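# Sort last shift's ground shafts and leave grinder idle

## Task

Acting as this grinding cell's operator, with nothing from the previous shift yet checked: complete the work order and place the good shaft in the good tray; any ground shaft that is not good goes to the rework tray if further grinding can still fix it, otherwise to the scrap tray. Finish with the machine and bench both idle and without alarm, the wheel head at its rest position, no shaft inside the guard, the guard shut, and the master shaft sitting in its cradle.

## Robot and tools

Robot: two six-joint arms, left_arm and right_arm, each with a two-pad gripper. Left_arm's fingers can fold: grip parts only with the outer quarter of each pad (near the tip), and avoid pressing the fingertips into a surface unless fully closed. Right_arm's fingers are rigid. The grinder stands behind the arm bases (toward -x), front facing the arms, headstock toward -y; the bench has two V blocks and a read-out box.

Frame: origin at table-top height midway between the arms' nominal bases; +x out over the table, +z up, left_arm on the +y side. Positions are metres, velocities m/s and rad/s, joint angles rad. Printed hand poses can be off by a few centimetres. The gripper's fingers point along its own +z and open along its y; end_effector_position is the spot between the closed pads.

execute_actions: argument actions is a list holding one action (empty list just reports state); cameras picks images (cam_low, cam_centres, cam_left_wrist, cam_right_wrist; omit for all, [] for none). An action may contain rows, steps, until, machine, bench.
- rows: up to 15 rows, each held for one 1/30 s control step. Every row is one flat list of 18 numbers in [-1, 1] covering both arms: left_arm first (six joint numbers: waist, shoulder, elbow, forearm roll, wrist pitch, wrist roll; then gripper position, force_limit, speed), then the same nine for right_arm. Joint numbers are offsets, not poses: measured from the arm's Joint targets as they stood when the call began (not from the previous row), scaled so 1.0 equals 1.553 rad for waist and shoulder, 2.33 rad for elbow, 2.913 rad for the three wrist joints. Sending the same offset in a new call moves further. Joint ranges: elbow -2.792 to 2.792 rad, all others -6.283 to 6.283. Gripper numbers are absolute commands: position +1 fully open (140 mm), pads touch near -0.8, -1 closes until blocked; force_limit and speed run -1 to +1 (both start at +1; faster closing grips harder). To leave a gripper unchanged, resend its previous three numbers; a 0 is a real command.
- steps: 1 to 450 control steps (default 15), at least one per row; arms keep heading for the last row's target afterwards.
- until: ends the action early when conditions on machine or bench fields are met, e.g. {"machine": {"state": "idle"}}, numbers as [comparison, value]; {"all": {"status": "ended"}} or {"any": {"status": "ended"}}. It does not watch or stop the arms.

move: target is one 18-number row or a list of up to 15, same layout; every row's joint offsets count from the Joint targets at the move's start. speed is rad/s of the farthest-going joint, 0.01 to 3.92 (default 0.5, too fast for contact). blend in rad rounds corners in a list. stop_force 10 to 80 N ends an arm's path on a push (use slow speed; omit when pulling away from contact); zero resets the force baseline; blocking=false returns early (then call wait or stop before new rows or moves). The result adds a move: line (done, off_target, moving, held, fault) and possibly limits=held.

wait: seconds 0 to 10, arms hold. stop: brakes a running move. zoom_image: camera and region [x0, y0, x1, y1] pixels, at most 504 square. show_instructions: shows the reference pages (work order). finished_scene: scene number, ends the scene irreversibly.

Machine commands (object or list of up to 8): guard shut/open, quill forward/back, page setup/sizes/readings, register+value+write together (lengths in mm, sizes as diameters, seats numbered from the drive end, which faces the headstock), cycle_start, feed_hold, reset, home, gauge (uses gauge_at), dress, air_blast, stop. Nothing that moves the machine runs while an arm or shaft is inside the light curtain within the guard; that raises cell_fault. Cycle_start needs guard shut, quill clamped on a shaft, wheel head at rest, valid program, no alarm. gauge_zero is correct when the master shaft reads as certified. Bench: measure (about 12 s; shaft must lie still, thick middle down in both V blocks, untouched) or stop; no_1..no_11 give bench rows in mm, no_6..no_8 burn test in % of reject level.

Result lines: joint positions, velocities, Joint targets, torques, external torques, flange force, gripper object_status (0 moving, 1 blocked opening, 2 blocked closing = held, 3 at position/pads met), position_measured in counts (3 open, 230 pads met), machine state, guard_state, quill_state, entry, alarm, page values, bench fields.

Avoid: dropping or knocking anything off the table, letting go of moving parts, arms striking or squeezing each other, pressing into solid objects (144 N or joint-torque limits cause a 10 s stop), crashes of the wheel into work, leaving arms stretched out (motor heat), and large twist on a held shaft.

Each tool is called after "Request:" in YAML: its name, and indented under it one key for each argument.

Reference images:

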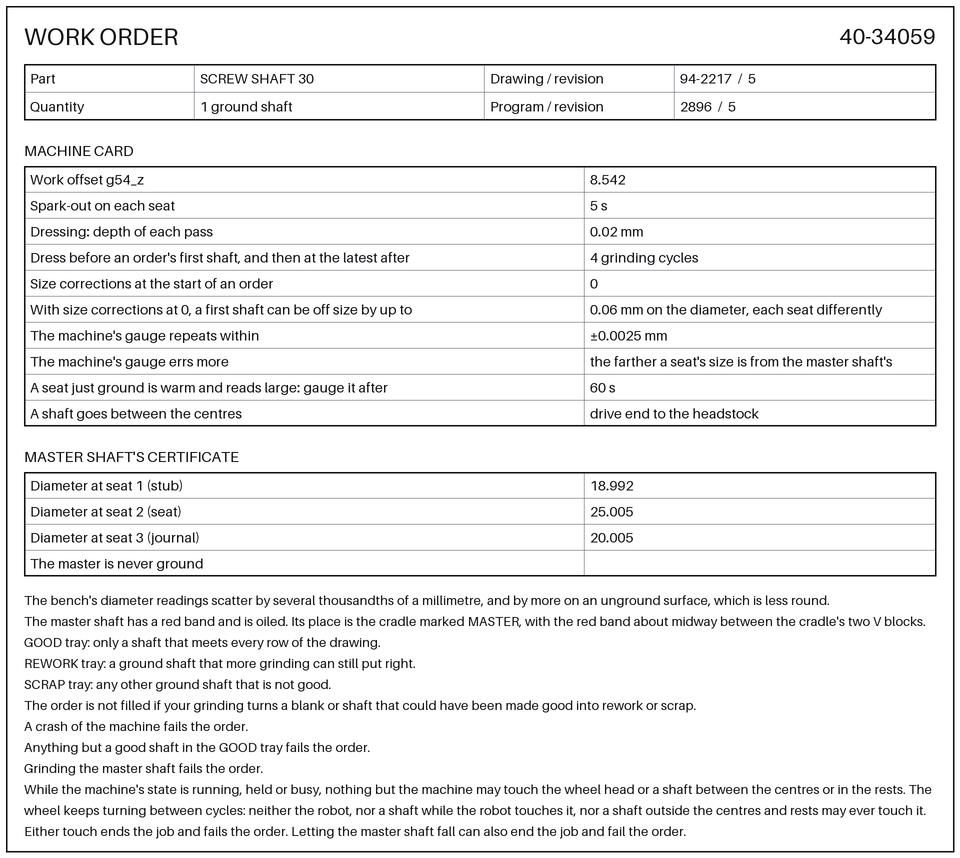

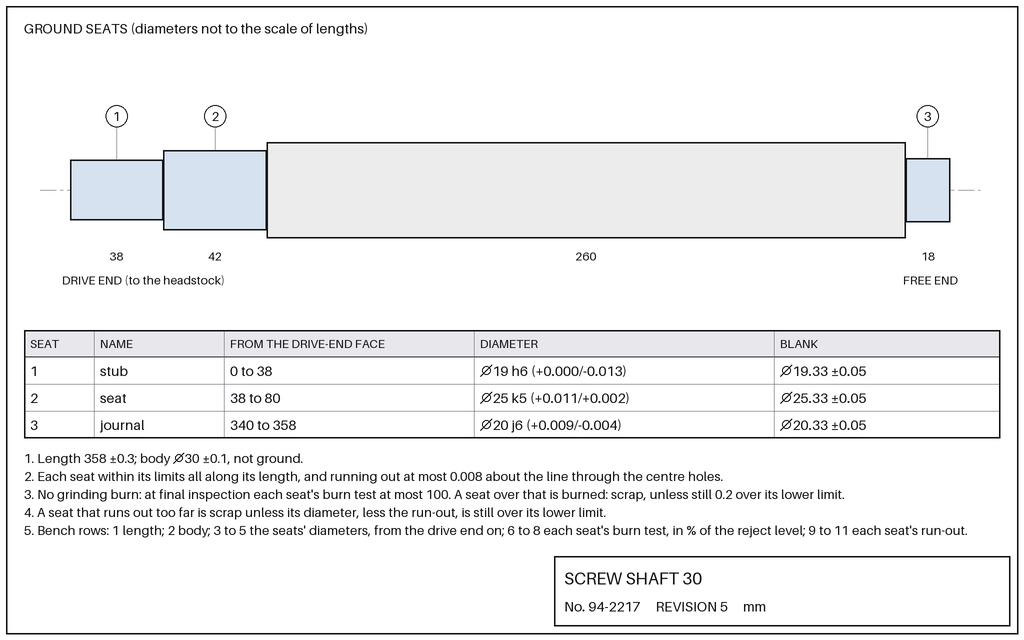

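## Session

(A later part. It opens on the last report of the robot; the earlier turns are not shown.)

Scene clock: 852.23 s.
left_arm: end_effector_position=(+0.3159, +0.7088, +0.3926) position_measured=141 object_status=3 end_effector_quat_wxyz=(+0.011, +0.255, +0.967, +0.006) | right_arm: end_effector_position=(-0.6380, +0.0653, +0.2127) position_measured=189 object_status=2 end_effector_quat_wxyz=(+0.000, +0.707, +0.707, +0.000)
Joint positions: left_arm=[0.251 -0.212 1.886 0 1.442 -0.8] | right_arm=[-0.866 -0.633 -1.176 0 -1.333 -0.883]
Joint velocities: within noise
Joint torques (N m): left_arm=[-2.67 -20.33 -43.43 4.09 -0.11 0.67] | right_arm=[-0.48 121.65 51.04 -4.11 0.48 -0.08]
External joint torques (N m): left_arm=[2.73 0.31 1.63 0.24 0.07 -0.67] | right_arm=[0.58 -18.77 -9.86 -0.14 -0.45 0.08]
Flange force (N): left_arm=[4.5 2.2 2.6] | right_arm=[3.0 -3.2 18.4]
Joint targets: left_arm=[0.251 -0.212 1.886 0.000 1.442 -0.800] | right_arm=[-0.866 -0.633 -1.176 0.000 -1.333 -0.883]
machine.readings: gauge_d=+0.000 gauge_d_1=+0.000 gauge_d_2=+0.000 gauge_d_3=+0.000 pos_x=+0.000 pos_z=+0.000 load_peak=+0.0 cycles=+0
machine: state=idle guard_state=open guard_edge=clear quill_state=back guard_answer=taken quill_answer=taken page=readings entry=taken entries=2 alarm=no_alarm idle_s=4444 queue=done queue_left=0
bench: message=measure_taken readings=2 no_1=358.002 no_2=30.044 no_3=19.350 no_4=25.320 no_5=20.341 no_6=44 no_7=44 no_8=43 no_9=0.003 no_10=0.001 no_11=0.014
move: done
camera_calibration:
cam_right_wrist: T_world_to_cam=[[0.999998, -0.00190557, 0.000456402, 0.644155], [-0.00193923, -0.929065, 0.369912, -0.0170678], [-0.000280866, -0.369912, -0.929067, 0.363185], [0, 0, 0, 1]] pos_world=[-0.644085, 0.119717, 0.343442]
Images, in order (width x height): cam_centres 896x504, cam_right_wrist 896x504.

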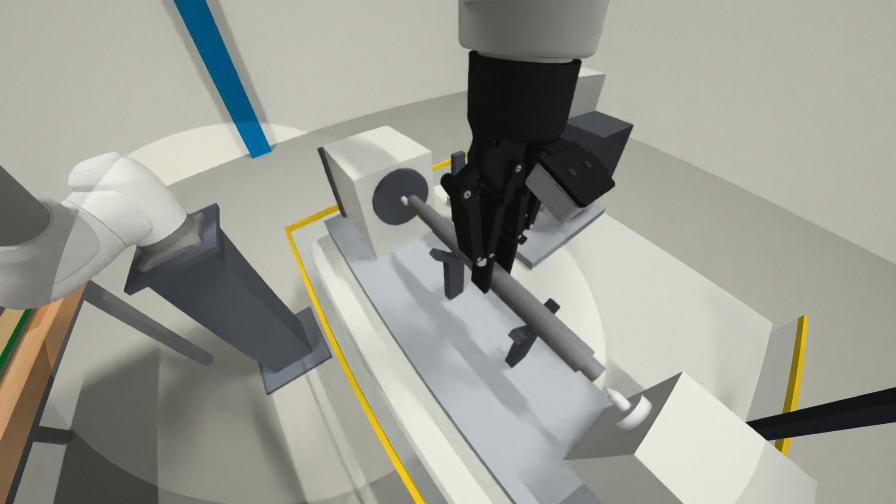

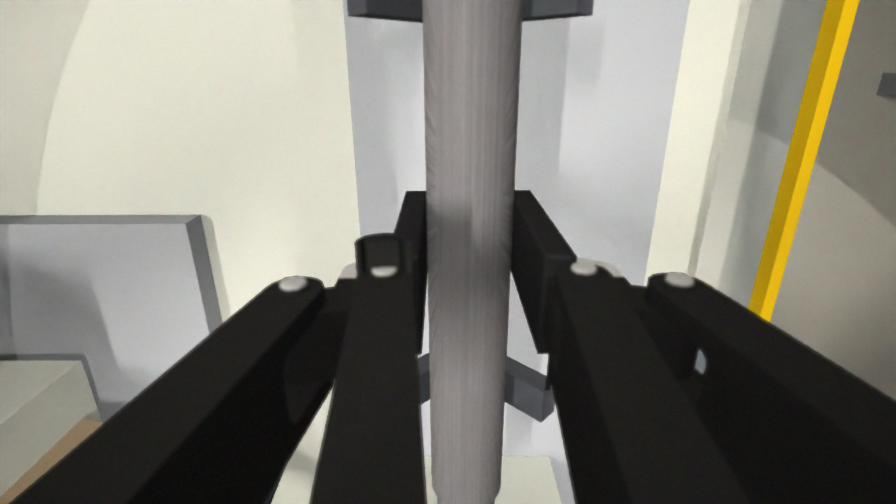

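Request:
move:
  target: [0,0,0,0,0,0,-0.1,1,-0.9,0,-0.0096,-0.0155,0,0.0175,0,-1,1,-0.9]
  speed: 0.015
  stop_force: 12
  cameras: ["cam_centres","cam_right_wrist"]

Request:
zoom_image:
  camera: "cam_centres"
  region: [360, 160, 640, 400]

Scene clock: 870.80 s.
left_arm: end_effector_position=(+0.3159, +0.7088, +0.3926) position_measured=141 object_status=3 end_effector_quat_wxyz=(+0.011, +0.255, +0.967, +0.006) | right_arm: end_effector_position=(-0.6381, +0.0654, +0.1988) position_measured=189 object_status=2 end_effector_quat_wxyz=(+0.000, +0.707, +0.707, +0.000)
Joint positions: left_arm=[0.251 -0.212 1.886 0 1.442 -0.8] | right_arm=[-0.866 -0.639 -1.191 0 -1.311 -0.883]
Joint velocities: within noise
Joint torques (N m): left_arm=[-2.39 -20.6 -43.37 4.05 -0.18 0.65] | right_arm=[-2.48 103.94 42.77 -4.69 2.2 0.02]
External joint torques (N m): left_arm=[2.41 0.88 1.69 0.27 0.13 -0.65] | right_arm=[2.53 -0.25 -1.52 0.43 -2.16 -0.02]
Flange force (N): left_arm=[3.4 2.3 2.7] | right_arm=[-2.8 -1.3 -1.6]
Joint targets: left_arm=[0.251 -0.212 1.886 0.000 1.442 -0.800] | right_arm=[-0.866 -0.639 -1.191 0.000 -1.311 -0.883]
machine.readings: gauge_d=+0.000 gauge_d_1=+0.000 gauge_d_2=+0.000 gauge_d_3=+0.000 pos_x=+0.000 pos_z=+0.000 load_peak=+0.0 cycles=+0
machine: state=idle guard_state=open guard_edge=clear quill_state=back guard_answer=taken quill_answer=taken page=readings entry=taken entries=2 alarm=no_alarm idle_s=4462 queue=done queue_left=0
bench: message=measure_taken readings=2 no_1=358.002 no_2=30.044 no_3=19.350 no_4=25.320 no_5=20.341 no_6=44 no_7=44 no_8=43 no_9=0.003 no_10=0.001 no_11=0.014
move: contact (right_arm); right_arm: the wrist pitch is farthest, 0.029 rad from its target
camera_calibration:
cam_right_wrist: T_world_to_cam=[[0.999998, -0.00190535, 0.000456318, 0.644362], [-0.001939, -0.929065, 0.369912, -0.0117034], [-0.000280863, -0.369912, -0.929067, 0.350252], [0, 0, 0, 1]] pos_world=[-0.644285, 0.119917, 0.329442]
Images, in order (width x height): cam_centres 896x504, cam_right_wrist 896x504.

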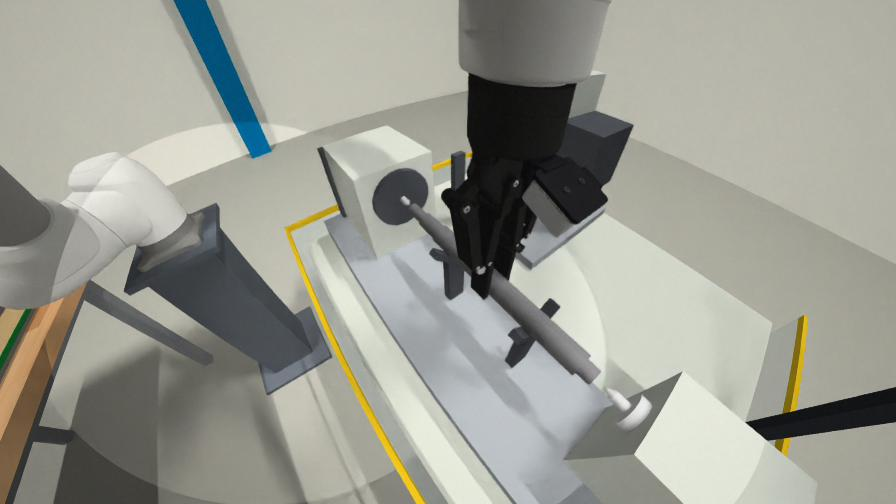

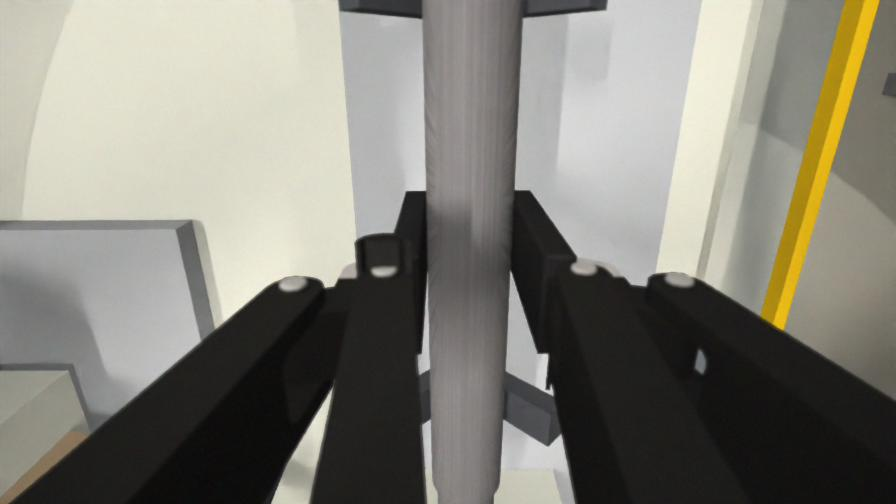

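Scaled by 1.800 from the camera's 896x504 image, which has a finer 1280x720 frame.

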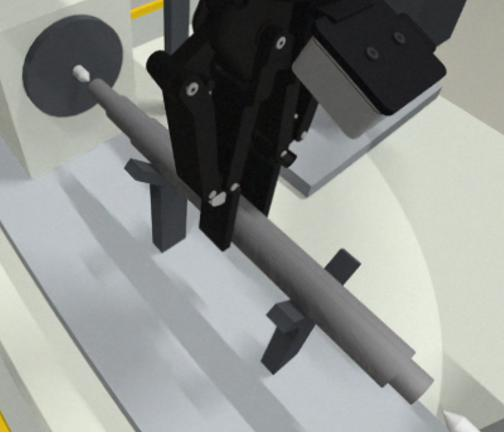

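Request:
zoom_image:
  camera: "cam_centres"
  region: [370, 170, 470, 260]

Request:
zoom_image:
  camera: "cam_centres"
  region: [490, 280, 660, 430]

Scaled by 5.040 from the camera's 896x504 image, which has a finer 1280x720 frame.

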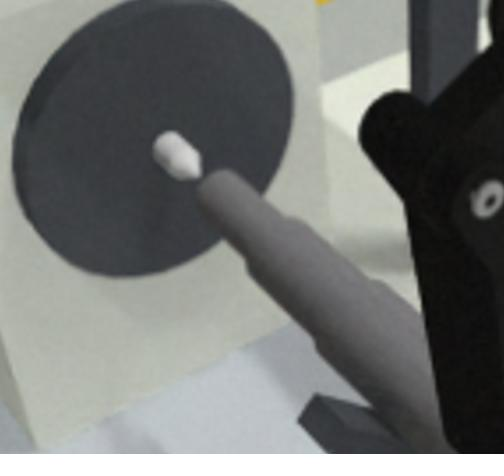

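Scaled by 2.965 from the camera's 896x504 image, which has a finer 1280x720 frame.

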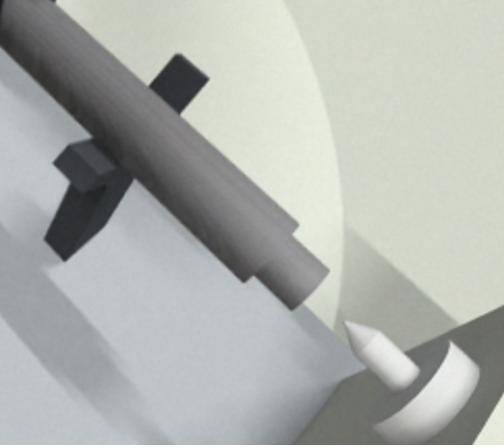

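Request:
move:
  target: [0,0,0,0,0,0,-0.1,1,-0.9,0,-0.0058,-0.0099,0,0.011,0,-1,1,-0.9]
  speed: 0.015
  stop_force: 20
  cameras: ["cam_centres","cam_right_wrist"]

Request:
zoom_image:
  camera: "cam_centres"
  region: [370, 170, 470, 260]

Request:
zoom_image:
  camera: "cam_centres"
  region: [490, 280, 660, 430]

Scene clock: 904.07 s.
left_arm: end_effector_position=(+0.3159, +0.7088, +0.3926) position_measured=141 object_status=3 end_effector_quat_wxyz=(+0.011, +0.255, +0.967, +0.006) | right_arm: end_effector_position=(-0.6382, +0.0655, +0.1982) position_measured=189 object_status=2 end_effector_quat_wxyz=(+0.000, +0.707, +0.707, +0.000)
Joint positions: left_arm=[0.251 -0.212 1.886 0 1.442 -0.8] | right_arm=[-0.866 -0.639 -1.192 0 -1.31 -0.883]
Joint velocities: within noise
Joint torques (N m): left_arm=[-2.47 -20.54 -43.51 4.09 -0.09 0.71] | right_arm=[-2.34 71.56 30.7 -4.71 7.18 -0.01]
External joint torques (N m): left_arm=[2.51 0.65 1.75 0.23 0.05 -0.7] | right_arm=[2.42 31.88 10.46 0.46 -7.14 0.01]
Flange force (N): left_arm=[3.8 2.1 2.9] | right_arm=[-14.2 7.4 -36.8]
Joint targets: left_arm=[0.251 -0.212 1.886 0.000 1.442 -0.800] | right_arm=[-0.866 -0.639 -1.192 0.000 -1.310 -0.883]
machine.readings: gauge_d=+0.000 gauge_d_1=+0.000 gauge_d_2=+0.000 gauge_d_3=+0.000 pos_x=+0.000 pos_z=+0.000 load_peak=+0.0 cycles=+0
machine: state=idle guard_state=open guard_edge=clear quill_state=back guard_answer=taken quill_answer=taken page=readings entry=taken entries=2 alarm=no_alarm idle_s=4495 queue=done queue_left=0
bench: message=measure_taken readings=2 no_1=358.002 no_2=30.044 no_3=19.350 no_4=25.320 no_5=20.341 no_6=44 no_7=44 no_8=43 no_9=0.003 no_10=0.001 no_11=0.014
move: contact (right_arm); right_arm: the wrist pitch is farthest, 0.031 rad from its target
camera_calibration:
cam_right_wrist: T_world_to_cam=[[0.999998, -0.00191987, 0.000139521, 0.644469], [-0.0018355, -0.929195, 0.369586, -0.0113284], [-0.000579914, -0.369586, -0.929197, 0.349598], [0, 0, 0, 1]] pos_world=[-0.644286, 0.119917, 0.328942]
Images, in order (width x height): cam_centres 896x504, cam_right_wrist 896x504.

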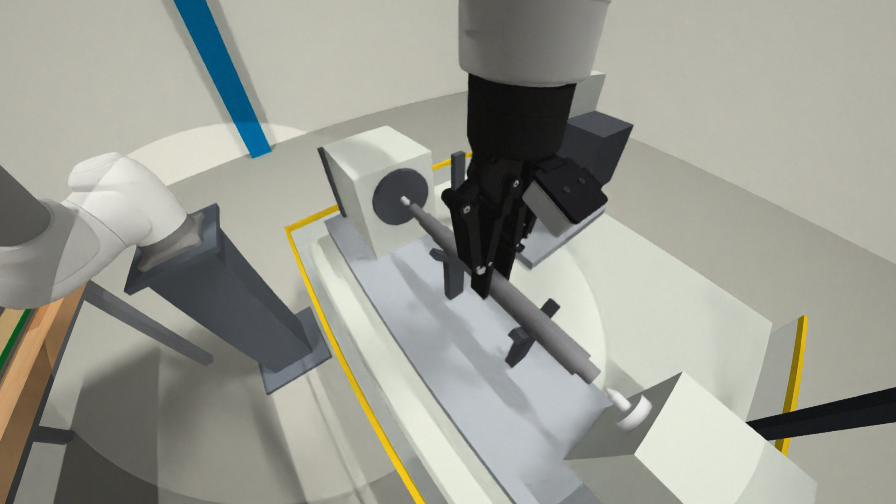

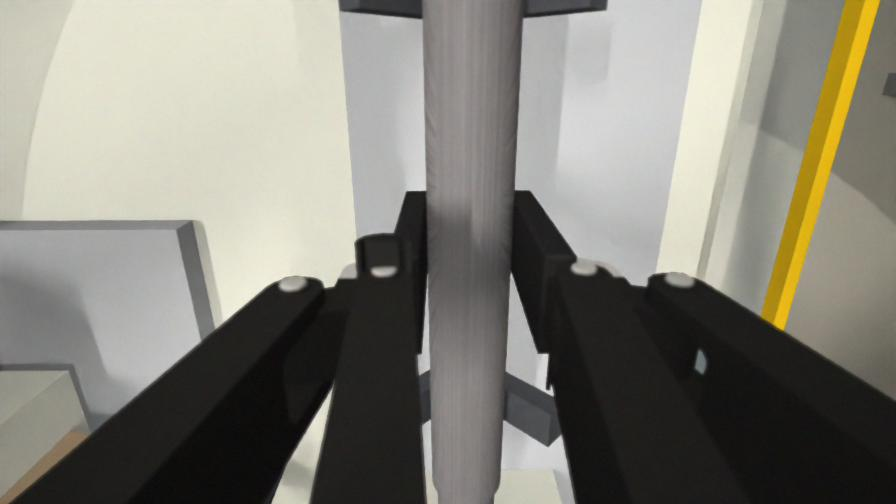

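Scaled by 5.040 from the camera's 896x504 image, which has a finer 1280x720 frame.

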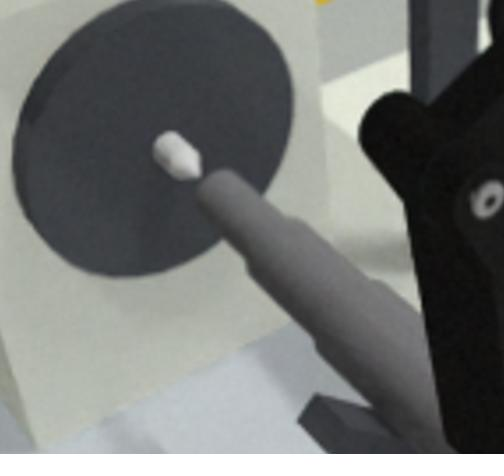

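Scaled by 2.965 from the camera's 896x504 image, which has a finer 1280x720 frame.

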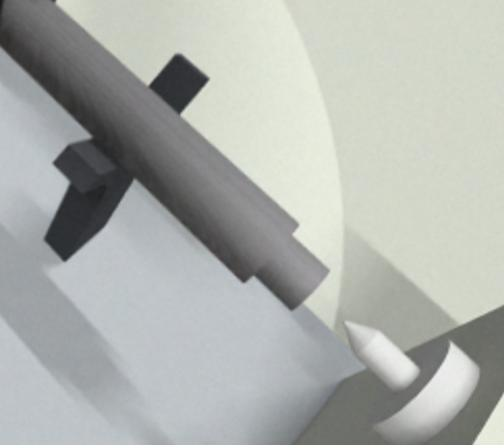

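Request:
move:
  target: [0,0,0,0,0,0,-0.1,1,-0.9,0,0.0002,0.0003,0,-0.0004,0,-1,1,-0.9]
  speed: 0.015
  cameras: []

Request:
execute_actions:
  actions:
    - {"rows":[[0,0,0,0,0,0,-0.1,1,-0.9,0,0,0,0,0,0,-0.36,0.7,-1]],"steps":45}
  cameras: ["cam_centres","cam_right_wrist"]

Request:
zoom_image:
  camera: "cam_centres"
  region: [370, 170, 470, 260]

Request:
zoom_image:
  camera: "cam_centres"
  region: [490, 280, 660, 430]

Scene clock: 936.73 s.
left_arm: end_effector_position=(+0.3159, +0.7088, +0.3926) position_measured=141 object_status=3 end_effector_quat_wxyz=(+0.011, +0.255, +0.967, +0.006) | right_arm: end_effector_position=(-0.6382, +0.0655, +0.1987) position_measured=189 object_status=2 end_effector_quat_wxyz=(+0.000, +0.707, +0.707, +0.000)
Joint positions: left_arm=[0.251 -0.212 1.886 0 1.442 -0.8] | right_arm=[-0.866 -0.639 -1.191 0 -1.311 -0.883]
Joint velocities: within noise
Joint torques (N m): left_arm=[-2.3 -20.86 -43.4 4.05 -0.13 0.68] | right_arm=[-2.63 103.15 43.94 -4.98 3.5 0.11]
External joint torques (N m): left_arm=[2.37 0.83 1.68 0.27 0.09 -0.68] | right_arm=[2.77 0.26 -2.83 0.74 -3.47 -0.11]
Flange force (N): left_arm=[3.3 2.2 2.8] | right_arm=[-5.4 0.4 -2.4]
Joint targets: left_arm=[0.251 -0.212 1.886 0.000 1.442 -0.800] | right_arm=[-0.866 -0.639 -1.191 0.000 -1.311 -0.883]
machine.readings: gauge_d=+0.000 gauge_d_1=+0.000 gauge_d_2=+0.000 gauge_d_3=+0.000 pos_x=+0.000 pos_z=+0.000 load_peak=+0.0 cycles=+0
machine: state=idle guard_state=open guard_edge=clear quill_state=back guard_answer=taken quill_answer=taken page=readings entry=taken entries=2 alarm=no_alarm idle_s=4527 queue=done queue_left=0
bench: message=measure_taken readings=2 no_1=358.002 no_2=30.044 no_3=19.350 no_4=25.320 no_5=20.341 no_6=44 no_7=44 no_8=43 no_9=0.003 no_10=0.001 no_11=0.014
move: done
No camera images: "cameras" was empty.

Scene clock: 938.43 s.
left_arm: end_effector_position=(+0.3159, +0.7088, +0.3926) position_measured=141 object_status=3 end_effector_quat_wxyz=(+0.011, +0.255, +0.967, +0.006) | right_arm: end_effector_position=(-0.6382, +0.0655, +0.1989) position_measured=174 object_status=3 end_effector_quat_wxyz=(+0.000, +0.707, +0.707, +0.000)
Joint positions: left_arm=[0.251 -0.212 1.886 0 1.442 -0.8] | right_arm=[-0.866 -0.639 -1.191 0 -1.311 -0.883]
Joint velocities: within noise
Joint torques (N m): left_arm=[-1.7 -20.49 -43.35 4.03 -0.09 0.65] | right_arm=[-1.01 106.02 41.5 -4.11 0.52 0.01]
External joint torques (N m): left_arm=[1.76 0.52 1.6 0.3 0.05 -0.65] | right_arm=[1.15 -2.77 -0.43 -0.13 -0.48 -0.01]
Flange force (N): left_arm=[2.6 0.9 2.6] | right_arm=[2.4 -3.4 1.0]
Joint targets: left_arm=[0.251 -0.212 1.886 0.000 1.442 -0.800] | right_arm=[-0.866 -0.639 -1.191 0.000 -1.311 -0.883]
machine.readings: gauge_d=+0.000 gauge_d_1=+0.000 gauge_d_2=+0.000 gauge_d_3=+0.000 pos_x=+0.000 pos_z=+0.000 load_peak=+0.0 cycles=+0
machine: state=idle guard_state=open guard_edge=clear quill_state=back guard_answer=taken quill_answer=taken page=readings entry=taken entries=2 alarm=no_alarm idle_s=4529 queue=done queue_left=0
bench: message=measure_taken readings=2 no_1=358.002 no_2=30.044 no_3=19.350 no_4=25.320 no_5=20.341 no_6=44 no_7=44 no_8=43 no_9=0.003 no_10=0.001 no_11=0.014
camera_calibration:
cam_right_wrist: T_world_to_cam=[[0.999998, -0.00188367, 0.00023331, 0.644433], [-0.00183646, -0.929147, 0.369706, -0.0116331], [-0.000479624, -0.369706, -0.929149, 0.350312], [0, 0, 0, 1]] pos_world=[-0.644285, 0.119917, 0.329642]
Images, in order (width x height): cam_centres 896x504, cam_right_wrist 896x504.

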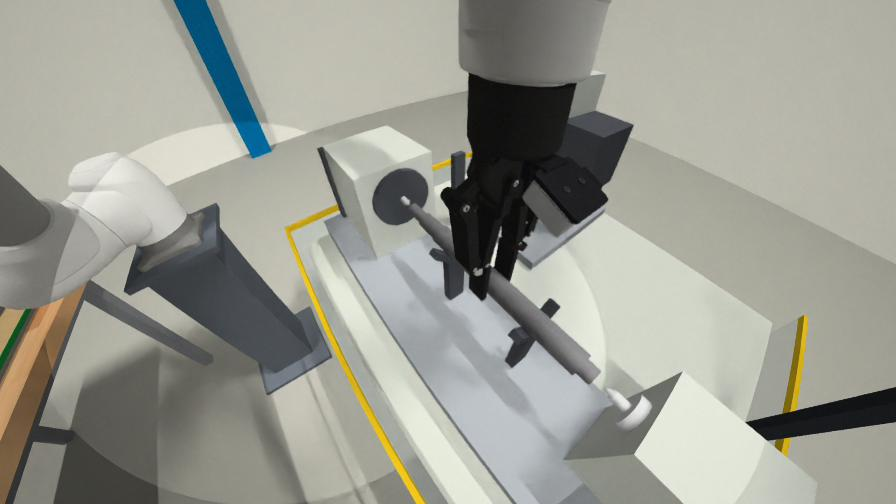

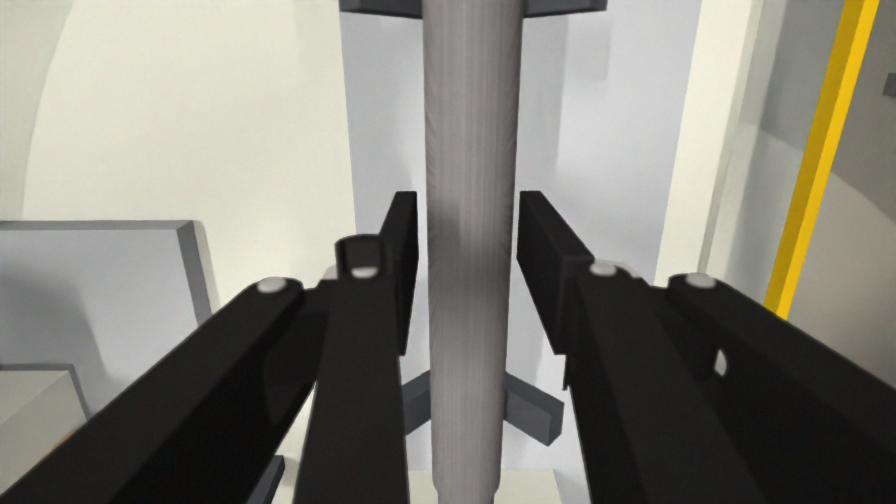

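Scaled by 5.040 from the camera's 896x504 image, which has a finer 1280x720 frame.

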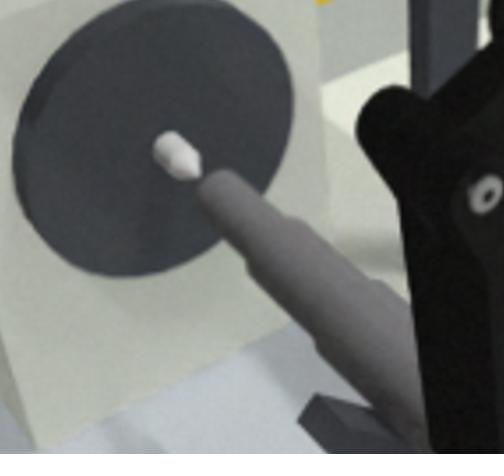

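Scaled by 2.965 from the camera's 896x504 image, which has a finer 1280x720 frame.

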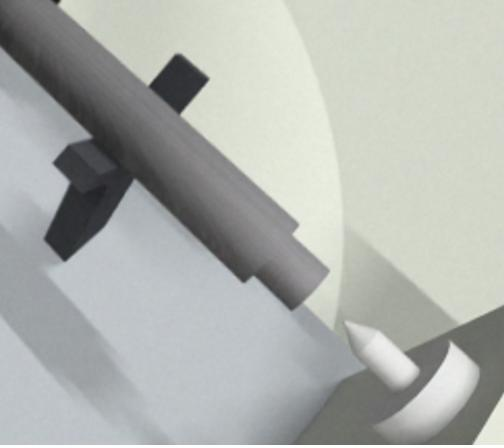

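Request:
execute_actions:
  actions:
    - {"rows":[[0,0,0,0,0,0,-0.1,1,-0.9,0,0,0,0,0,0,-0.1,0.7,-1]],"steps":60}
  cameras: []

Request:
move:
  target:
    - [0,0,0,0,0,0,-0.1,1,-0.9,0,0.0147,0.0318,0,-0.0334,0,-0.1,0.7,-1]
    - [0,0,0,0,0,0,-0.1,1,-0.9,0,0.0189,0.1505,0,-0.1305,0,-0.1,0.7,-1]
  speed: [0.05,0.4]
  cameras: ["cam_centres","cam_right_wrist"]

Request:
zoom_image:
  camera: "cam_centres"
  region: [370, 170, 540, 320]

Scene clock: 982.63 s.
left_arm: end_effector_position=(+0.3159, +0.7088, +0.3926) position_measured=141 object_status=3 end_effector_quat_wxyz=(+0.011, +0.255, +0.967, +0.006) | right_arm: end_effector_position=(-0.6382, +0.0655, +0.1989) position_measured=141 object_status=3 end_effector_quat_wxyz=(+0.000, +0.707, +0.707, +0.000)
Joint positions: left_arm=[0.251 -0.212 1.886 0 1.442 -0.8] | right_arm=[-0.866 -0.639 -1.191 0 -1.311 -0.883]
Joint velocities: within noise
Joint torques (N m): left_arm=[-2.11 -20.52 -43.54 4.04 -0.15 0.67] | right_arm=[-0.83 106.43 41.44 -4.17 0.61 -0.21]
External joint torques (N m): left_arm=[2.19 0.38 1.79 0.28 0.11 -0.67] | right_arm=[0.93 -3.47 -0.49 -0.07 -0.58 0.21]
Flange force (N): left_arm=[3.6 1.2 2.8] | right_arm=[3.3 -4.1 1.2]
Joint targets: left_arm=[0.251 -0.212 1.886 0.000 1.442 -0.800] | right_arm=[-0.866 -0.639 -1.191 0.000 -1.311 -0.883]
machine.readings: gauge_d=+0.000 gauge_d_1=+0.000 gauge_d_2=+0.000 gauge_d_3=+0.000 pos_x=+0.000 pos_z=+0.000 load_peak=+0.0 cycles=+0
machine: state=idle guard_state=open guard_edge=clear quill_state=back guard_answer=taken quill_answer=taken page=readings entry=taken entries=2 alarm=no_alarm idle_s=4573 queue=done queue_left=0
bench: message=measure_taken readings=2 no_1=358.002 no_2=30.044 no_3=19.350 no_4=25.320 no_5=20.341 no_6=44 no_7=44 no_8=43 no_9=0.003 no_10=0.001 no_11=0.014
No camera images: "cameras" was empty.

Scene clock: 985.67 s.
left_arm: end_effector_position=(+0.3159, +0.7088, +0.3926) position_measured=141 object_status=3 end_effector_quat_wxyz=(+0.011, +0.255, +0.967, +0.006) | right_arm: end_effector_position=(-0.6380, +0.0652, +0.4203) position_measured=141 object_status=3 end_effector_quat_wxyz=(+0.000, +0.707, +0.707, +0.000)
Joint positions: left_arm=[0.251 -0.212 1.886 0 1.442 -0.8] | right_arm=[-0.866 -0.609 -0.84 0 -1.691 -0.883]
Joint velocities: within noise
Joint torques (N m): left_arm=[-2.03 -20.51 -43.4 4.03 -0.09 0.67] | right_arm=[-0.55 106.37 42.73 -4.24 0.65 -0.11]
External joint torques (N m): left_arm=[2.07 0.71 1.7 0.29 0.04 -0.67] | right_arm=[0.65 -4.54 -0.6 -0.11 -0.61 0.11]
Flange force (N): left_arm=[3.0 1.5 2.8] | right_arm=[6.2 -5.8 -1.0]
Joint targets: left_arm=[0.251 -0.212 1.886 0.000 1.442 -0.800] | right_arm=[-0.866 -0.609 -0.840 0.000 -1.691 -0.883]
machine.readings: gauge_d=+0.000 gauge_d_1=+0.000 gauge_d_2=+0.000 gauge_d_3=+0.000 pos_x=+0.000 pos_z=+0.000 load_peak=+0.0 cycles=+0
machine: state=idle guard_state=open guard_edge=clear quill_state=back guard_answer=taken quill_answer=taken page=readings entry=taken entries=2 alarm=no_alarm idle_s=4576 queue=done queue_left=0
bench: message=measure_taken readings=2 no_1=358.002 no_2=30.044 no_3=19.350 no_4=25.320 no_5=20.341 no_6=44 no_7=44 no_8=43 no_9=0.003 no_10=0.001 no_11=0.014
move: done
camera_calibration:
cam_right_wrist: T_world_to_cam=[[0.999998, -0.00188427, 0.000233541, 0.644181], [-0.00183711, -0.929147, 0.369706, -0.0937648], [-0.000479632, -0.369706, -0.929149, 0.555915], [0, 0, 0, 1]] pos_world=[-0.644085, 0.119617, 0.551042]
Images, in order (width x height): cam_centres 896x504, cam_right_wrist 896x504.

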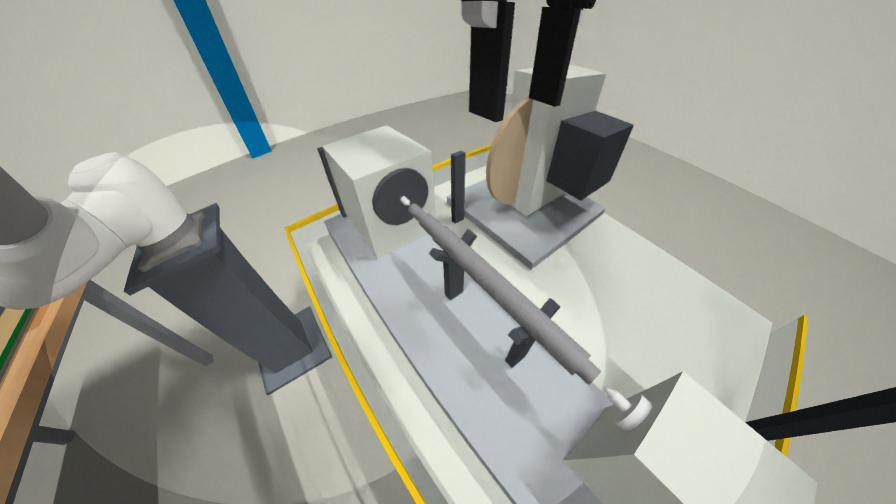

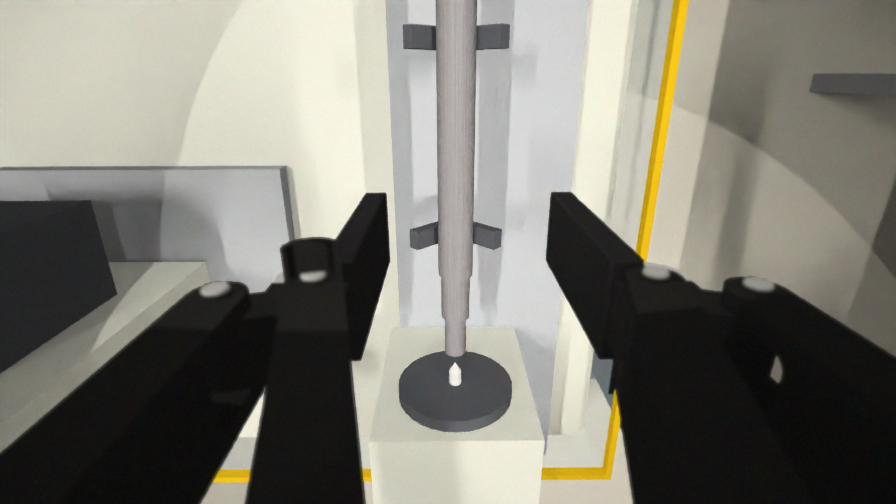

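Scaled by 2.965 from the camera's 896x504 image, which has a finer 1280x720 frame.

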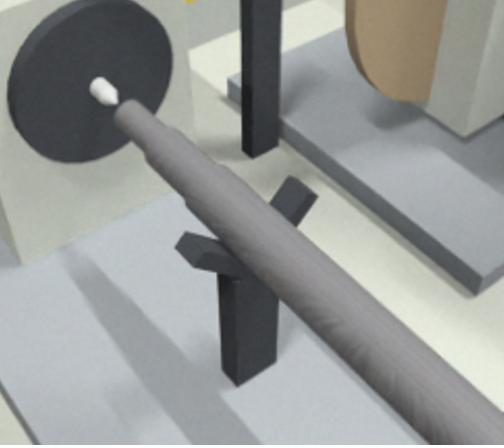

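Request:
move:
  target: [0,0,0,0,0,0,-0.1,1,-0.9,-0.4087,0.349,-0.2996,0,0.0529,0.2414,-0.1,0.7,-1]
  speed: 0.8
  cameras: []

Request:
execute_actions:
  actions:
    - {"machine":[{"quill":"forward"},{"guard":"shut"}],"steps":210}
  cameras: ["cam_centres"]

Scene clock: 993.83 s.
left_arm: end_effector_position=(+0.3159, +0.7088, +0.3926) position_measured=141 object_status=3 end_effector_quat_wxyz=(+0.011, +0.255, +0.967, +0.006) | right_arm: end_effector_position=(-0.0842, -0.0587, +0.4435) position_measured=141 object_status=3 end_effector_quat_wxyz=(+0.001, +0.993, +0.116, +0.000)
Joint positions: left_arm=[0.251 -0.212 1.886 0 1.442 -0.8] | right_arm=[-1.501 -0.067 -1.538 0 -1.537 -0.18]
Joint velocities: within noise
Joint torques (N m): left_arm=[-2.4 -20.5 -43.31 4.05 -0.12 0.65] | right_arm=[-1.41 51.75 42.93 -4.36 0.53 -0.09]
External joint torques (N m): left_arm=[2.47 0.38 1.44 0.29 0.08 -0.65] | right_arm=[1.49 -1.91 -0.28 -0.06 -0.53 0.09]
Flange force (N): left_arm=[3.8 2.1 2.3] | right_arm=[-2.0 -3.1 -0.4]
Joint targets: left_arm=[0.251 -0.212 1.886 0.000 1.442 -0.800] | right_arm=[-1.501 -0.067 -1.538 0.000 -1.537 -0.180]
machine.readings: gauge_d=+0.000 gauge_d_1=+0.000 gauge_d_2=+0.000 gauge_d_3=+0.000 pos_x=+0.000 pos_z=+0.000 load_peak=+0.0 cycles=+0
machine: state=idle guard_state=open guard_edge=clear quill_state=back guard_answer=taken quill_answer=taken page=readings entry=taken entries=2 alarm=no_alarm idle_s=4584 queue=done queue_left=0
bench: message=measure_taken readings=2 no_1=358.002 no_2=30.044 no_3=19.350 no_4=25.320 no_5=20.341 no_6=44 no_7=44 no_8=43 no_9=0.003 no_10=0.001 no_11=0.014
move: done
No camera images: "cameras" was empty.

Scene clock: 1001.03 s.
left_arm: end_effector_position=(+0.3159, +0.7088, +0.3926) position_measured=141 object_status=3 end_effector_quat_wxyz=(+0.011, +0.255, +0.967, +0.006) | right_arm: end_effector_position=(-0.0842, -0.0587, +0.4434) position_measured=141 object_status=3 end_effector_quat_wxyz=(+0.001, +0.993, +0.116, +0.000)
Joint positions: left_arm=[0.251 -0.212 1.886 0 1.442 -0.8] | right_arm=[-1.501 -0.067 -1.538 0 -1.537 -0.18]
Joint velocities: within noise
Joint torques (N m): left_arm=[-2.46 -20.34 -43.53 4.05 -0.11 0.63] | right_arm=[-0.66 52.03 42.55 -4.24 0.47 -0.08]
External joint torques (N m): left_arm=[2.52 0.43 1.85 0.27 0.06 -0.63] | right_arm=[0.83 -2.99 -0.19 -0.15 -0.46 0.07]
Flange force (N): left_arm=[4.2 1.8 3.0] | right_arm=[-0.4 -4.7 -0.3]
Joint targets: left_arm=[0.251 -0.212 1.886 0.000 1.442 -0.800] | right_arm=[-1.501 -0.067 -1.538 0.000 -1.537 -0.180]
Tool commands: left_gripper/position=-0.1 left_gripper/force_limit=+1.0 left_gripper/speed=-0.9 right_gripper/position=-0.1 right_gripper/force_limit=+0.7 right_gripper/speed=-1.0
machine.readings: gauge_d=+0.000 gauge_d_1=+0.000 gauge_d_2=+0.000 gauge_d_3=+0.000 pos_x=+0.000 pos_z=+0.000 load_peak=+0.0 cycles=+0
machine: state=idle guard_state=shut guard_edge=clear quill_state=clamped guard_answer=taken quill_answer=taken page=readings entry=taken entries=2 alarm=no_alarm idle_s=4591 queue=done queue_left=0
bench: message=measure_taken readings=2 no_1=358.002 no_2=30.044 no_3=19.350 no_4=25.320 no_5=20.341 no_6=44 no_7=44 no_8=43 no_9=0.003 no_10=0.001 no_11=0.014
Images, in order (width x height): cam_centres 896x504.

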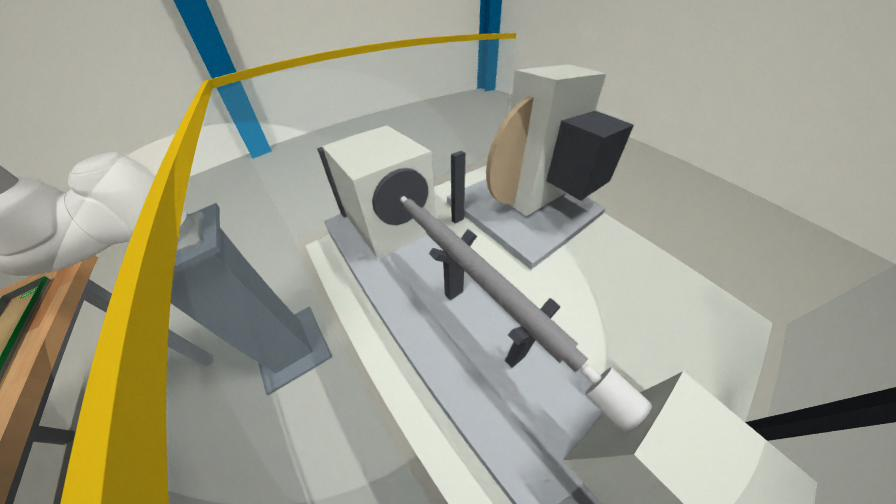

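Request:
zoom_image:
  camera: "cam_centres"
  region: [370, 170, 470, 260]

Request:
zoom_image:
  camera: "cam_centres"
  region: [490, 280, 660, 430]

Scaled by 5.040 from the camera's 896x504 image, which has a finer 1280x720 frame.

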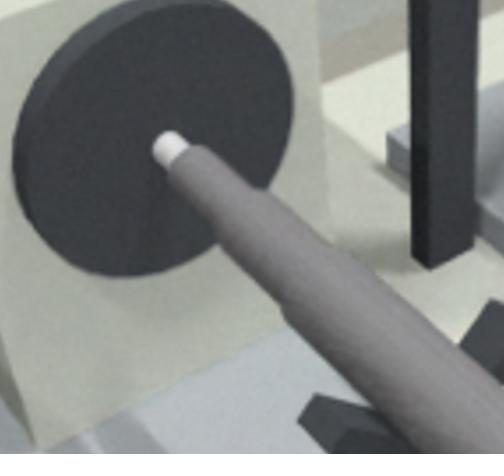

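Scaled by 2.965 from the camera's 896x504 image, which has a finer 1280x720 frame.

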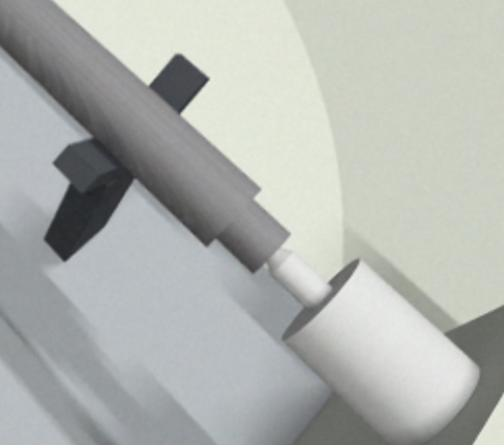

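Request:
execute_actions:
  actions:
    - {"machine":[{"register":"size_1","value":0.1,"write":true,"page":"sizes"},{"register":"size_2","value":0.1,"write":true},{"register":"size_3","value":0.1,"write":true}],"steps":60,"until":{"machine":{"queue":["!=","running"]}}}
  cameras: []

Request:
execute_actions:
  actions:
    - {"machine":{"cycle_start":true,"page":"readings"},"steps":30}
  cameras: []

Request:
execute_actions:
  actions:
    - {"steps":450,"until":{"machine":{"state":["!=","running"]}}}
  cameras: []

Request:
execute_actions:
  actions:
    - {"steps":450,"until":{"machine":{"state":["!=","running"]}}}
  cameras: []

Request:
execute_actions:
  actions:
    - {"steps":450,"until":{"machine":{"state":["!=","running"]}}}
  cameras: []

Request:
execute_actions:
  actions:
    - {"steps":450,"until":{"machine":{"state":["!=","running"]}}}
  cameras: []

Scene clock: 1018.47 s.
left_arm: end_effector_position=(+0.3159, +0.7088, +0.3926) position_measured=141 object_status=3 end_effector_quat_wxyz=(+0.011, +0.255, +0.967, +0.006) | right_arm: end_effector_position=(-0.0842, -0.0587, +0.4434) position_measured=141 object_status=3 end_effector_quat_wxyz=(+0.001, +0.993, +0.116, +0.000)
Joint positions: left_arm=[0.251 -0.212 1.886 0 1.442 -0.8] | right_arm=[-1.501 -0.067 -1.538 0 -1.537 -0.18]
Joint velocities: within noise
Joint torques (N m): left_arm=[-2.12 -20.63 -43.43 4.01 -0.06 0.64] | right_arm=[-0.73 52.37 42.8 -4.26 0.45 -0.06]
External joint torques (N m): left_arm=[2.23 0.36 1.68 0.31 0.02 -0.64] | right_arm=[0.86 -2.99 -0.33 -0.15 -0.45 0.06]
Flange force (N): left_arm=[3.7 1.4 2.8] | right_arm=[-0.5 -4.5 -0.1]
Joint targets: left_arm=[0.251 -0.212 1.886 0.000 1.442 -0.800] | right_arm=[-1.501 -0.067 -1.538 0.000 -1.537 -0.180]
Tool commands: left_gripper/position=-0.1 left_gripper/force_limit=+1.0 left_gripper/speed=-0.9 right_gripper/position=-0.1 right_gripper/force_limit=+0.7 right_gripper/speed=-1.0
machine.sizes: size_1=+0.100 size_2=+0.100 size_3=+0.100 aim_1=+18.994 aim_2=+25.006 aim_3=+20.003
machine: state=idle guard_state=shut guard_edge=clear quill_state=clamped guard_answer=taken quill_answer=taken page=sizes entry=taken entries=5 alarm=no_alarm idle_s=4608 queue=done queue_left=0
bench: message=measure_taken readings=2 no_1=358.002 no_2=30.044 no_3=19.350 no_4=25.320 no_5=20.341 no_6=44 no_7=44 no_8=43 no_9=0.003 no_10=0.001 no_11=0.014
No camera images: "cameras" was empty.

Scene clock: 1019.67 s.
left_arm: end_effector_position=(+0.3159, +0.7088, +0.3926) position_measured=141 object_status=3 end_effector_quat_wxyz=(+0.011, +0.255, +0.967, +0.006) | right_arm: end_effector_position=(-0.0842, -0.0587, +0.4434) position_measured=141 object_status=3 end_effector_quat_wxyz=(+0.001, +0.993, +0.116, +0.000)
Joint positions: left_arm=[0.251 -0.212 1.886 0 1.442 -0.8] | right_arm=[-1.501 -0.067 -1.538 0 -1.537 -0.18]
Joint velocities: within noise
Joint torques (N m): left_arm=[-2.59 -20.51 -43.41 4.04 -0.12 0.69] | right_arm=[-1.34 52.26 42.85 -4.25 0.49 -0.1]
External joint torques (N m): left_arm=[2.68 0.45 1.7 0.28 0.08 -0.69] | right_arm=[1.5 -3.23 -0.49 -0.15 -0.49 0.1]
Flange force (N): left_arm=[4.3 2.2 2.7] | right_arm=[-1.6 -4.8 0.1]
Joint targets: left_arm=[0.251 -0.212 1.886 0.000 1.442 -0.800] | right_arm=[-1.501 -0.067 -1.538 0.000 -1.537 -0.180]
Tool commands: left_gripper/position=-0.1 left_gripper/force_limit=+1.0 left_gripper/speed=-0.9 right_gripper/position=-0.1 right_gripper/force_limit=+0.7 right_gripper/speed=-1.0
machine.readings: gauge_d=+0.000 gauge_d_1=+0.000 gauge_d_2=+0.000 gauge_d_3=+0.000 pos_x=-154.000 pos_z=+19.000 load_peak=+0.0 cycles=+0
machine: state=running guard_state=shut guard_edge=clear quill_state=clamped guard_answer=taken quill_answer=taken page=readings entry=taken entries=6 alarm=no_alarm idle_s=4609 queue=running queue_left=0
bench: message=measure_taken readings=2 no_1=358.002 no_2=30.044 no_3=19.350 no_4=25.320 no_5=20.341 no_6=44 no_7=44 no_8=43 no_9=0.003 no_10=0.001 no_11=0.014
No camera images: "cameras" was empty.

Scene clock: 1034.87 s.
left_arm: end_effector_position=(+0.3159, +0.7088, +0.3926) position_measured=141 object_status=3 end_effector_quat_wxyz=(+0.011, +0.255, +0.967, +0.006) | right_arm: end_effector_position=(-0.0842, -0.0587, +0.4434) position_measured=141 object_status=3 end_effector_quat_wxyz=(+0.001, +0.993, +0.116, +0.000)
Joint positions: left_arm=[0.251 -0.212 1.886 0 1.442 -0.8] | right_arm=[-1.501 -0.067 -1.538 0 -1.537 -0.18]
Joint velocities: within noise
Joint torques (N m): left_arm=[-2.55 -20.73 -43.39 4.05 -0.15 0.65] | right_arm=[-0.82 51.68 42.92 -4.29 0.41 -0.12]
External joint torques (N m): left_arm=[2.65 0.53 1.64 0.27 0.11 -0.65] | right_arm=[0.99 -2.51 -0.47 -0.11 -0.41 0.12]
Flange force (N): left_arm=[4.1 2.3 2.6] | right_arm=[-1.1 -3.5 0.2]
Joint targets: left_arm=[0.251 -0.212 1.886 0.000 1.442 -0.800] | right_arm=[-1.501 -0.067 -1.538 0.000 -1.537 -0.180]
Tool commands: left_gripper/position=-0.1 left_gripper/force_limit=+1.0 left_gripper/speed=-0.9 right_gripper/position=-0.1 right_gripper/force_limit=+0.7 right_gripper/speed=-1.0
machine.readings: gauge_d=+0.000 gauge_d_1=+0.000 gauge_d_2=+0.000 gauge_d_3=+0.000 pos_x=-365.424 pos_z=+19.000 load_peak=+3.2 cycles=+0
machine: state=running guard_state=shut guard_edge=clear quill_state=clamped guard_answer=taken quill_answer=taken page=readings entry=taken entries=6 alarm=no_alarm idle_s=4625 queue=running queue_left=0
bench: message=measure_taken readings=2 no_1=358.002 no_2=30.044 no_3=19.350 no_4=25.320 no_5=20.341 no_6=44 no_7=44 no_8=43 no_9=0.003 no_10=0.001 no_11=0.014
No camera images: "cameras" was empty.

Scene clock: 1050.07 s.
left_arm: end_effector_position=(+0.3159, +0.7088, +0.3926) position_measured=141 object_status=3 end_effector_quat_wxyz=(+0.011, +0.255, +0.967, +0.006) | right_arm: end_effector_position=(-0.0842, -0.0587, +0.4434) position_measured=141 object_status=3 end_effector_quat_wxyz=(+0.001, +0.993, +0.116, +0.000)
Joint positions: left_arm=[0.251 -0.212 1.886 0 1.442 -0.8] | right_arm=[-1.501 -0.067 -1.538 0 -1.537 -0.18]
Joint velocities: within noise
Joint torques (N m): left_arm=[-2.08 -20.38 -43.55 4.09 -0.11 0.68] | right_arm=[-1.17 51.48 43 -4.31 0.51 -0.14]
External joint torques (N m): left_arm=[2.17 0.25 1.8 0.24 0.08 -0.68] | right_arm=[1.37 -2.57 -0.65 -0.08 -0.5 0.14]
Flange force (N): left_arm=[3.8 1.0 2.9] | right_arm=[-1.7 -3.4 0.4]
Joint targets: left_arm=[0.251 -0.212 1.886 0.000 1.442 -0.800] | right_arm=[-1.501 -0.067 -1.538 0.000 -1.537 -0.180]
Tool commands: left_gripper/position=-0.1 left_gripper/force_limit=+1.0 left_gripper/speed=-0.9 right_gripper/position=-0.1 right_gripper/force_limit=+0.7 right_gripper/speed=-1.0
machine.readings: gauge_d=+0.000 gauge_d_1=+0.000 gauge_d_2=+0.000 gauge_d_3=+0.000 pos_x=-365.575 pos_z=+19.000 load_peak=+10.6 cycles=+0
machine: state=running guard_state=shut guard_edge=clear quill_state=clamped guard_answer=taken quill_answer=taken page=readings entry=taken entries=6 alarm=no_alarm idle_s=4640 queue=running queue_left=0
bench: message=measure_taken readings=2 no_1=358.002 no_2=30.044 no_3=19.350 no_4=25.320 no_5=20.341 no_6=44 no_7=44 no_8=43 no_9=0.003 no_10=0.001 no_11=0.014
No camera images: "cameras" was empty.

Scene clock: 1065.27 s.
left_arm: end_effector_position=(+0.3159, +0.7088, +0.3926) position_measured=141 object_status=3 end_effector_quat_wxyz=(+0.011, +0.255, +0.967, +0.006) | right_arm: end_effector_position=(-0.0842, -0.0587, +0.4434) position_measured=141 object_status=3 end_effector_quat_wxyz=(+0.001, +0.993, +0.116, +0.000)
Joint positions: left_arm=[0.251 -0.212 1.886 0 1.442 -0.8] | right_arm=[-1.501 -0.067 -1.538 0 -1.537 -0.18]
Joint velocities: within noise
Joint torques (N m): left_arm=[-2.26 -20.75 -43.56 4.03 -0.09 0.66] | right_arm=[-1.12 51.88 42.64 -4.25 0.55 -0.14]
External joint torques (N m): left_arm=[2.34 0.67 1.82 0.28 0.04 -0.66] | right_arm=[1.3 -2.83 -0.25 -0.14 -0.54 0.14]
Flange force (N): left_arm=[3.6 1.8 3.0] | right_arm=[-1.4 -4.5 -0.4]
Joint targets: left_arm=[0.251 -0.212 1.886 0.000 1.442 -0.800] | right_arm=[-1.501 -0.067 -1.538 0.000 -1.537 -0.180]
Tool commands: left_gripper/position=-0.1 left_gripper/force_limit=+1.0 left_gripper/speed=-0.9 right_gripper/position=-0.1 right_gripper/force_limit=+0.7 right_gripper/speed=-1.0
machine.readings: gauge_d=+0.000 gauge_d_1=+0.000 gauge_d_2=+0.000 gauge_d_3=+0.000 pos_x=-365.635 pos_z=+19.000 load_peak=+10.6 cycles=+0
machine: state=running guard_state=shut guard_edge=clear quill_state=clamped guard_answer=taken quill_answer=taken page=readings entry=taken entries=6 alarm=no_alarm idle_s=4655 queue=running queue_left=0
bench: message=measure_taken readings=2 no_1=358.002 no_2=30.044 no_3=19.350 no_4=25.320 no_5=20.341 no_6=44 no_7=44 no_8=43 no_9=0.003 no_10=0.001 no_11=0.014
No camera images: "cameras" was empty.

Scene clock: 1080.47 s.
left_arm: end_effector_position=(+0.3159, +0.7088, +0.3926) position_measured=141 object_status=3 end_effector_quat_wxyz=(+0.011, +0.255, +0.967, +0.006) | right_arm: end_effector_position=(-0.0842, -0.0587, +0.4434) position_measured=141 object_status=3 end_effector_quat_wxyz=(+0.001, +0.993, +0.116, +0.000)
Joint positions: left_arm=[0.251 -0.212 1.886 0 1.442 -0.8] | right_arm=[-1.501 -0.067 -1.538 0 -1.537 -0.18]
Joint velocities: within noise
Joint torques (N m): left_arm=[-2.11 -20.72 -43.45 4.06 -0.08 0.68] | right_arm=[-1.16 51.83 43.04 -4.34 0.39 -0.08]
External joint torques (N m): left_arm=[2.15 0.8 1.68 0.26 0.04 -0.68] | right_arm=[1.29 -2.44 -0.59 -0.07 -0.39 0.08]
Flange force (N): left_arm=[3.0 1.8 2.8] | right_arm=[-1.5 -3.3 0.5]
Joint targets: left_arm=[0.251 -0.212 1.886 0.000 1.442 -0.800] | right_arm=[-1.501 -0.067 -1.538 0.000 -1.537 -0.180]
Tool commands: left_gripper/position=-0.1 left_gripper/force_limit=+1.0 left_gripper/speed=-0.9 right_gripper/position=-0.1 right_gripper/force_limit=+0.7 right_gripper/speed=-1.0
machine.readings: gauge_d=+0.000 gauge_d_1=+0.000 gauge_d_2=+0.000 gauge_d_3=+0.000 pos_x=-365.665 pos_z=+19.000 load_peak=+10.6 cycles=+0
machine: state=running guard_state=shut guard_edge=clear quill_state=clamped guard_answer=taken quill_answer=taken page=readings entry=taken entries=6 alarm=no_alarm idle_s=4670 queue=running queue_left=0
bench: message=measure_taken readings=2 no_1=358.002 no_2=30.044 no_3=19.350 no_4=25.320 no_5=20.341 no_6=44 no_7=44 no_8=43 no_9=0.003 no_10=0.001 no_11=0.014
No camera images: "cameras" was empty.


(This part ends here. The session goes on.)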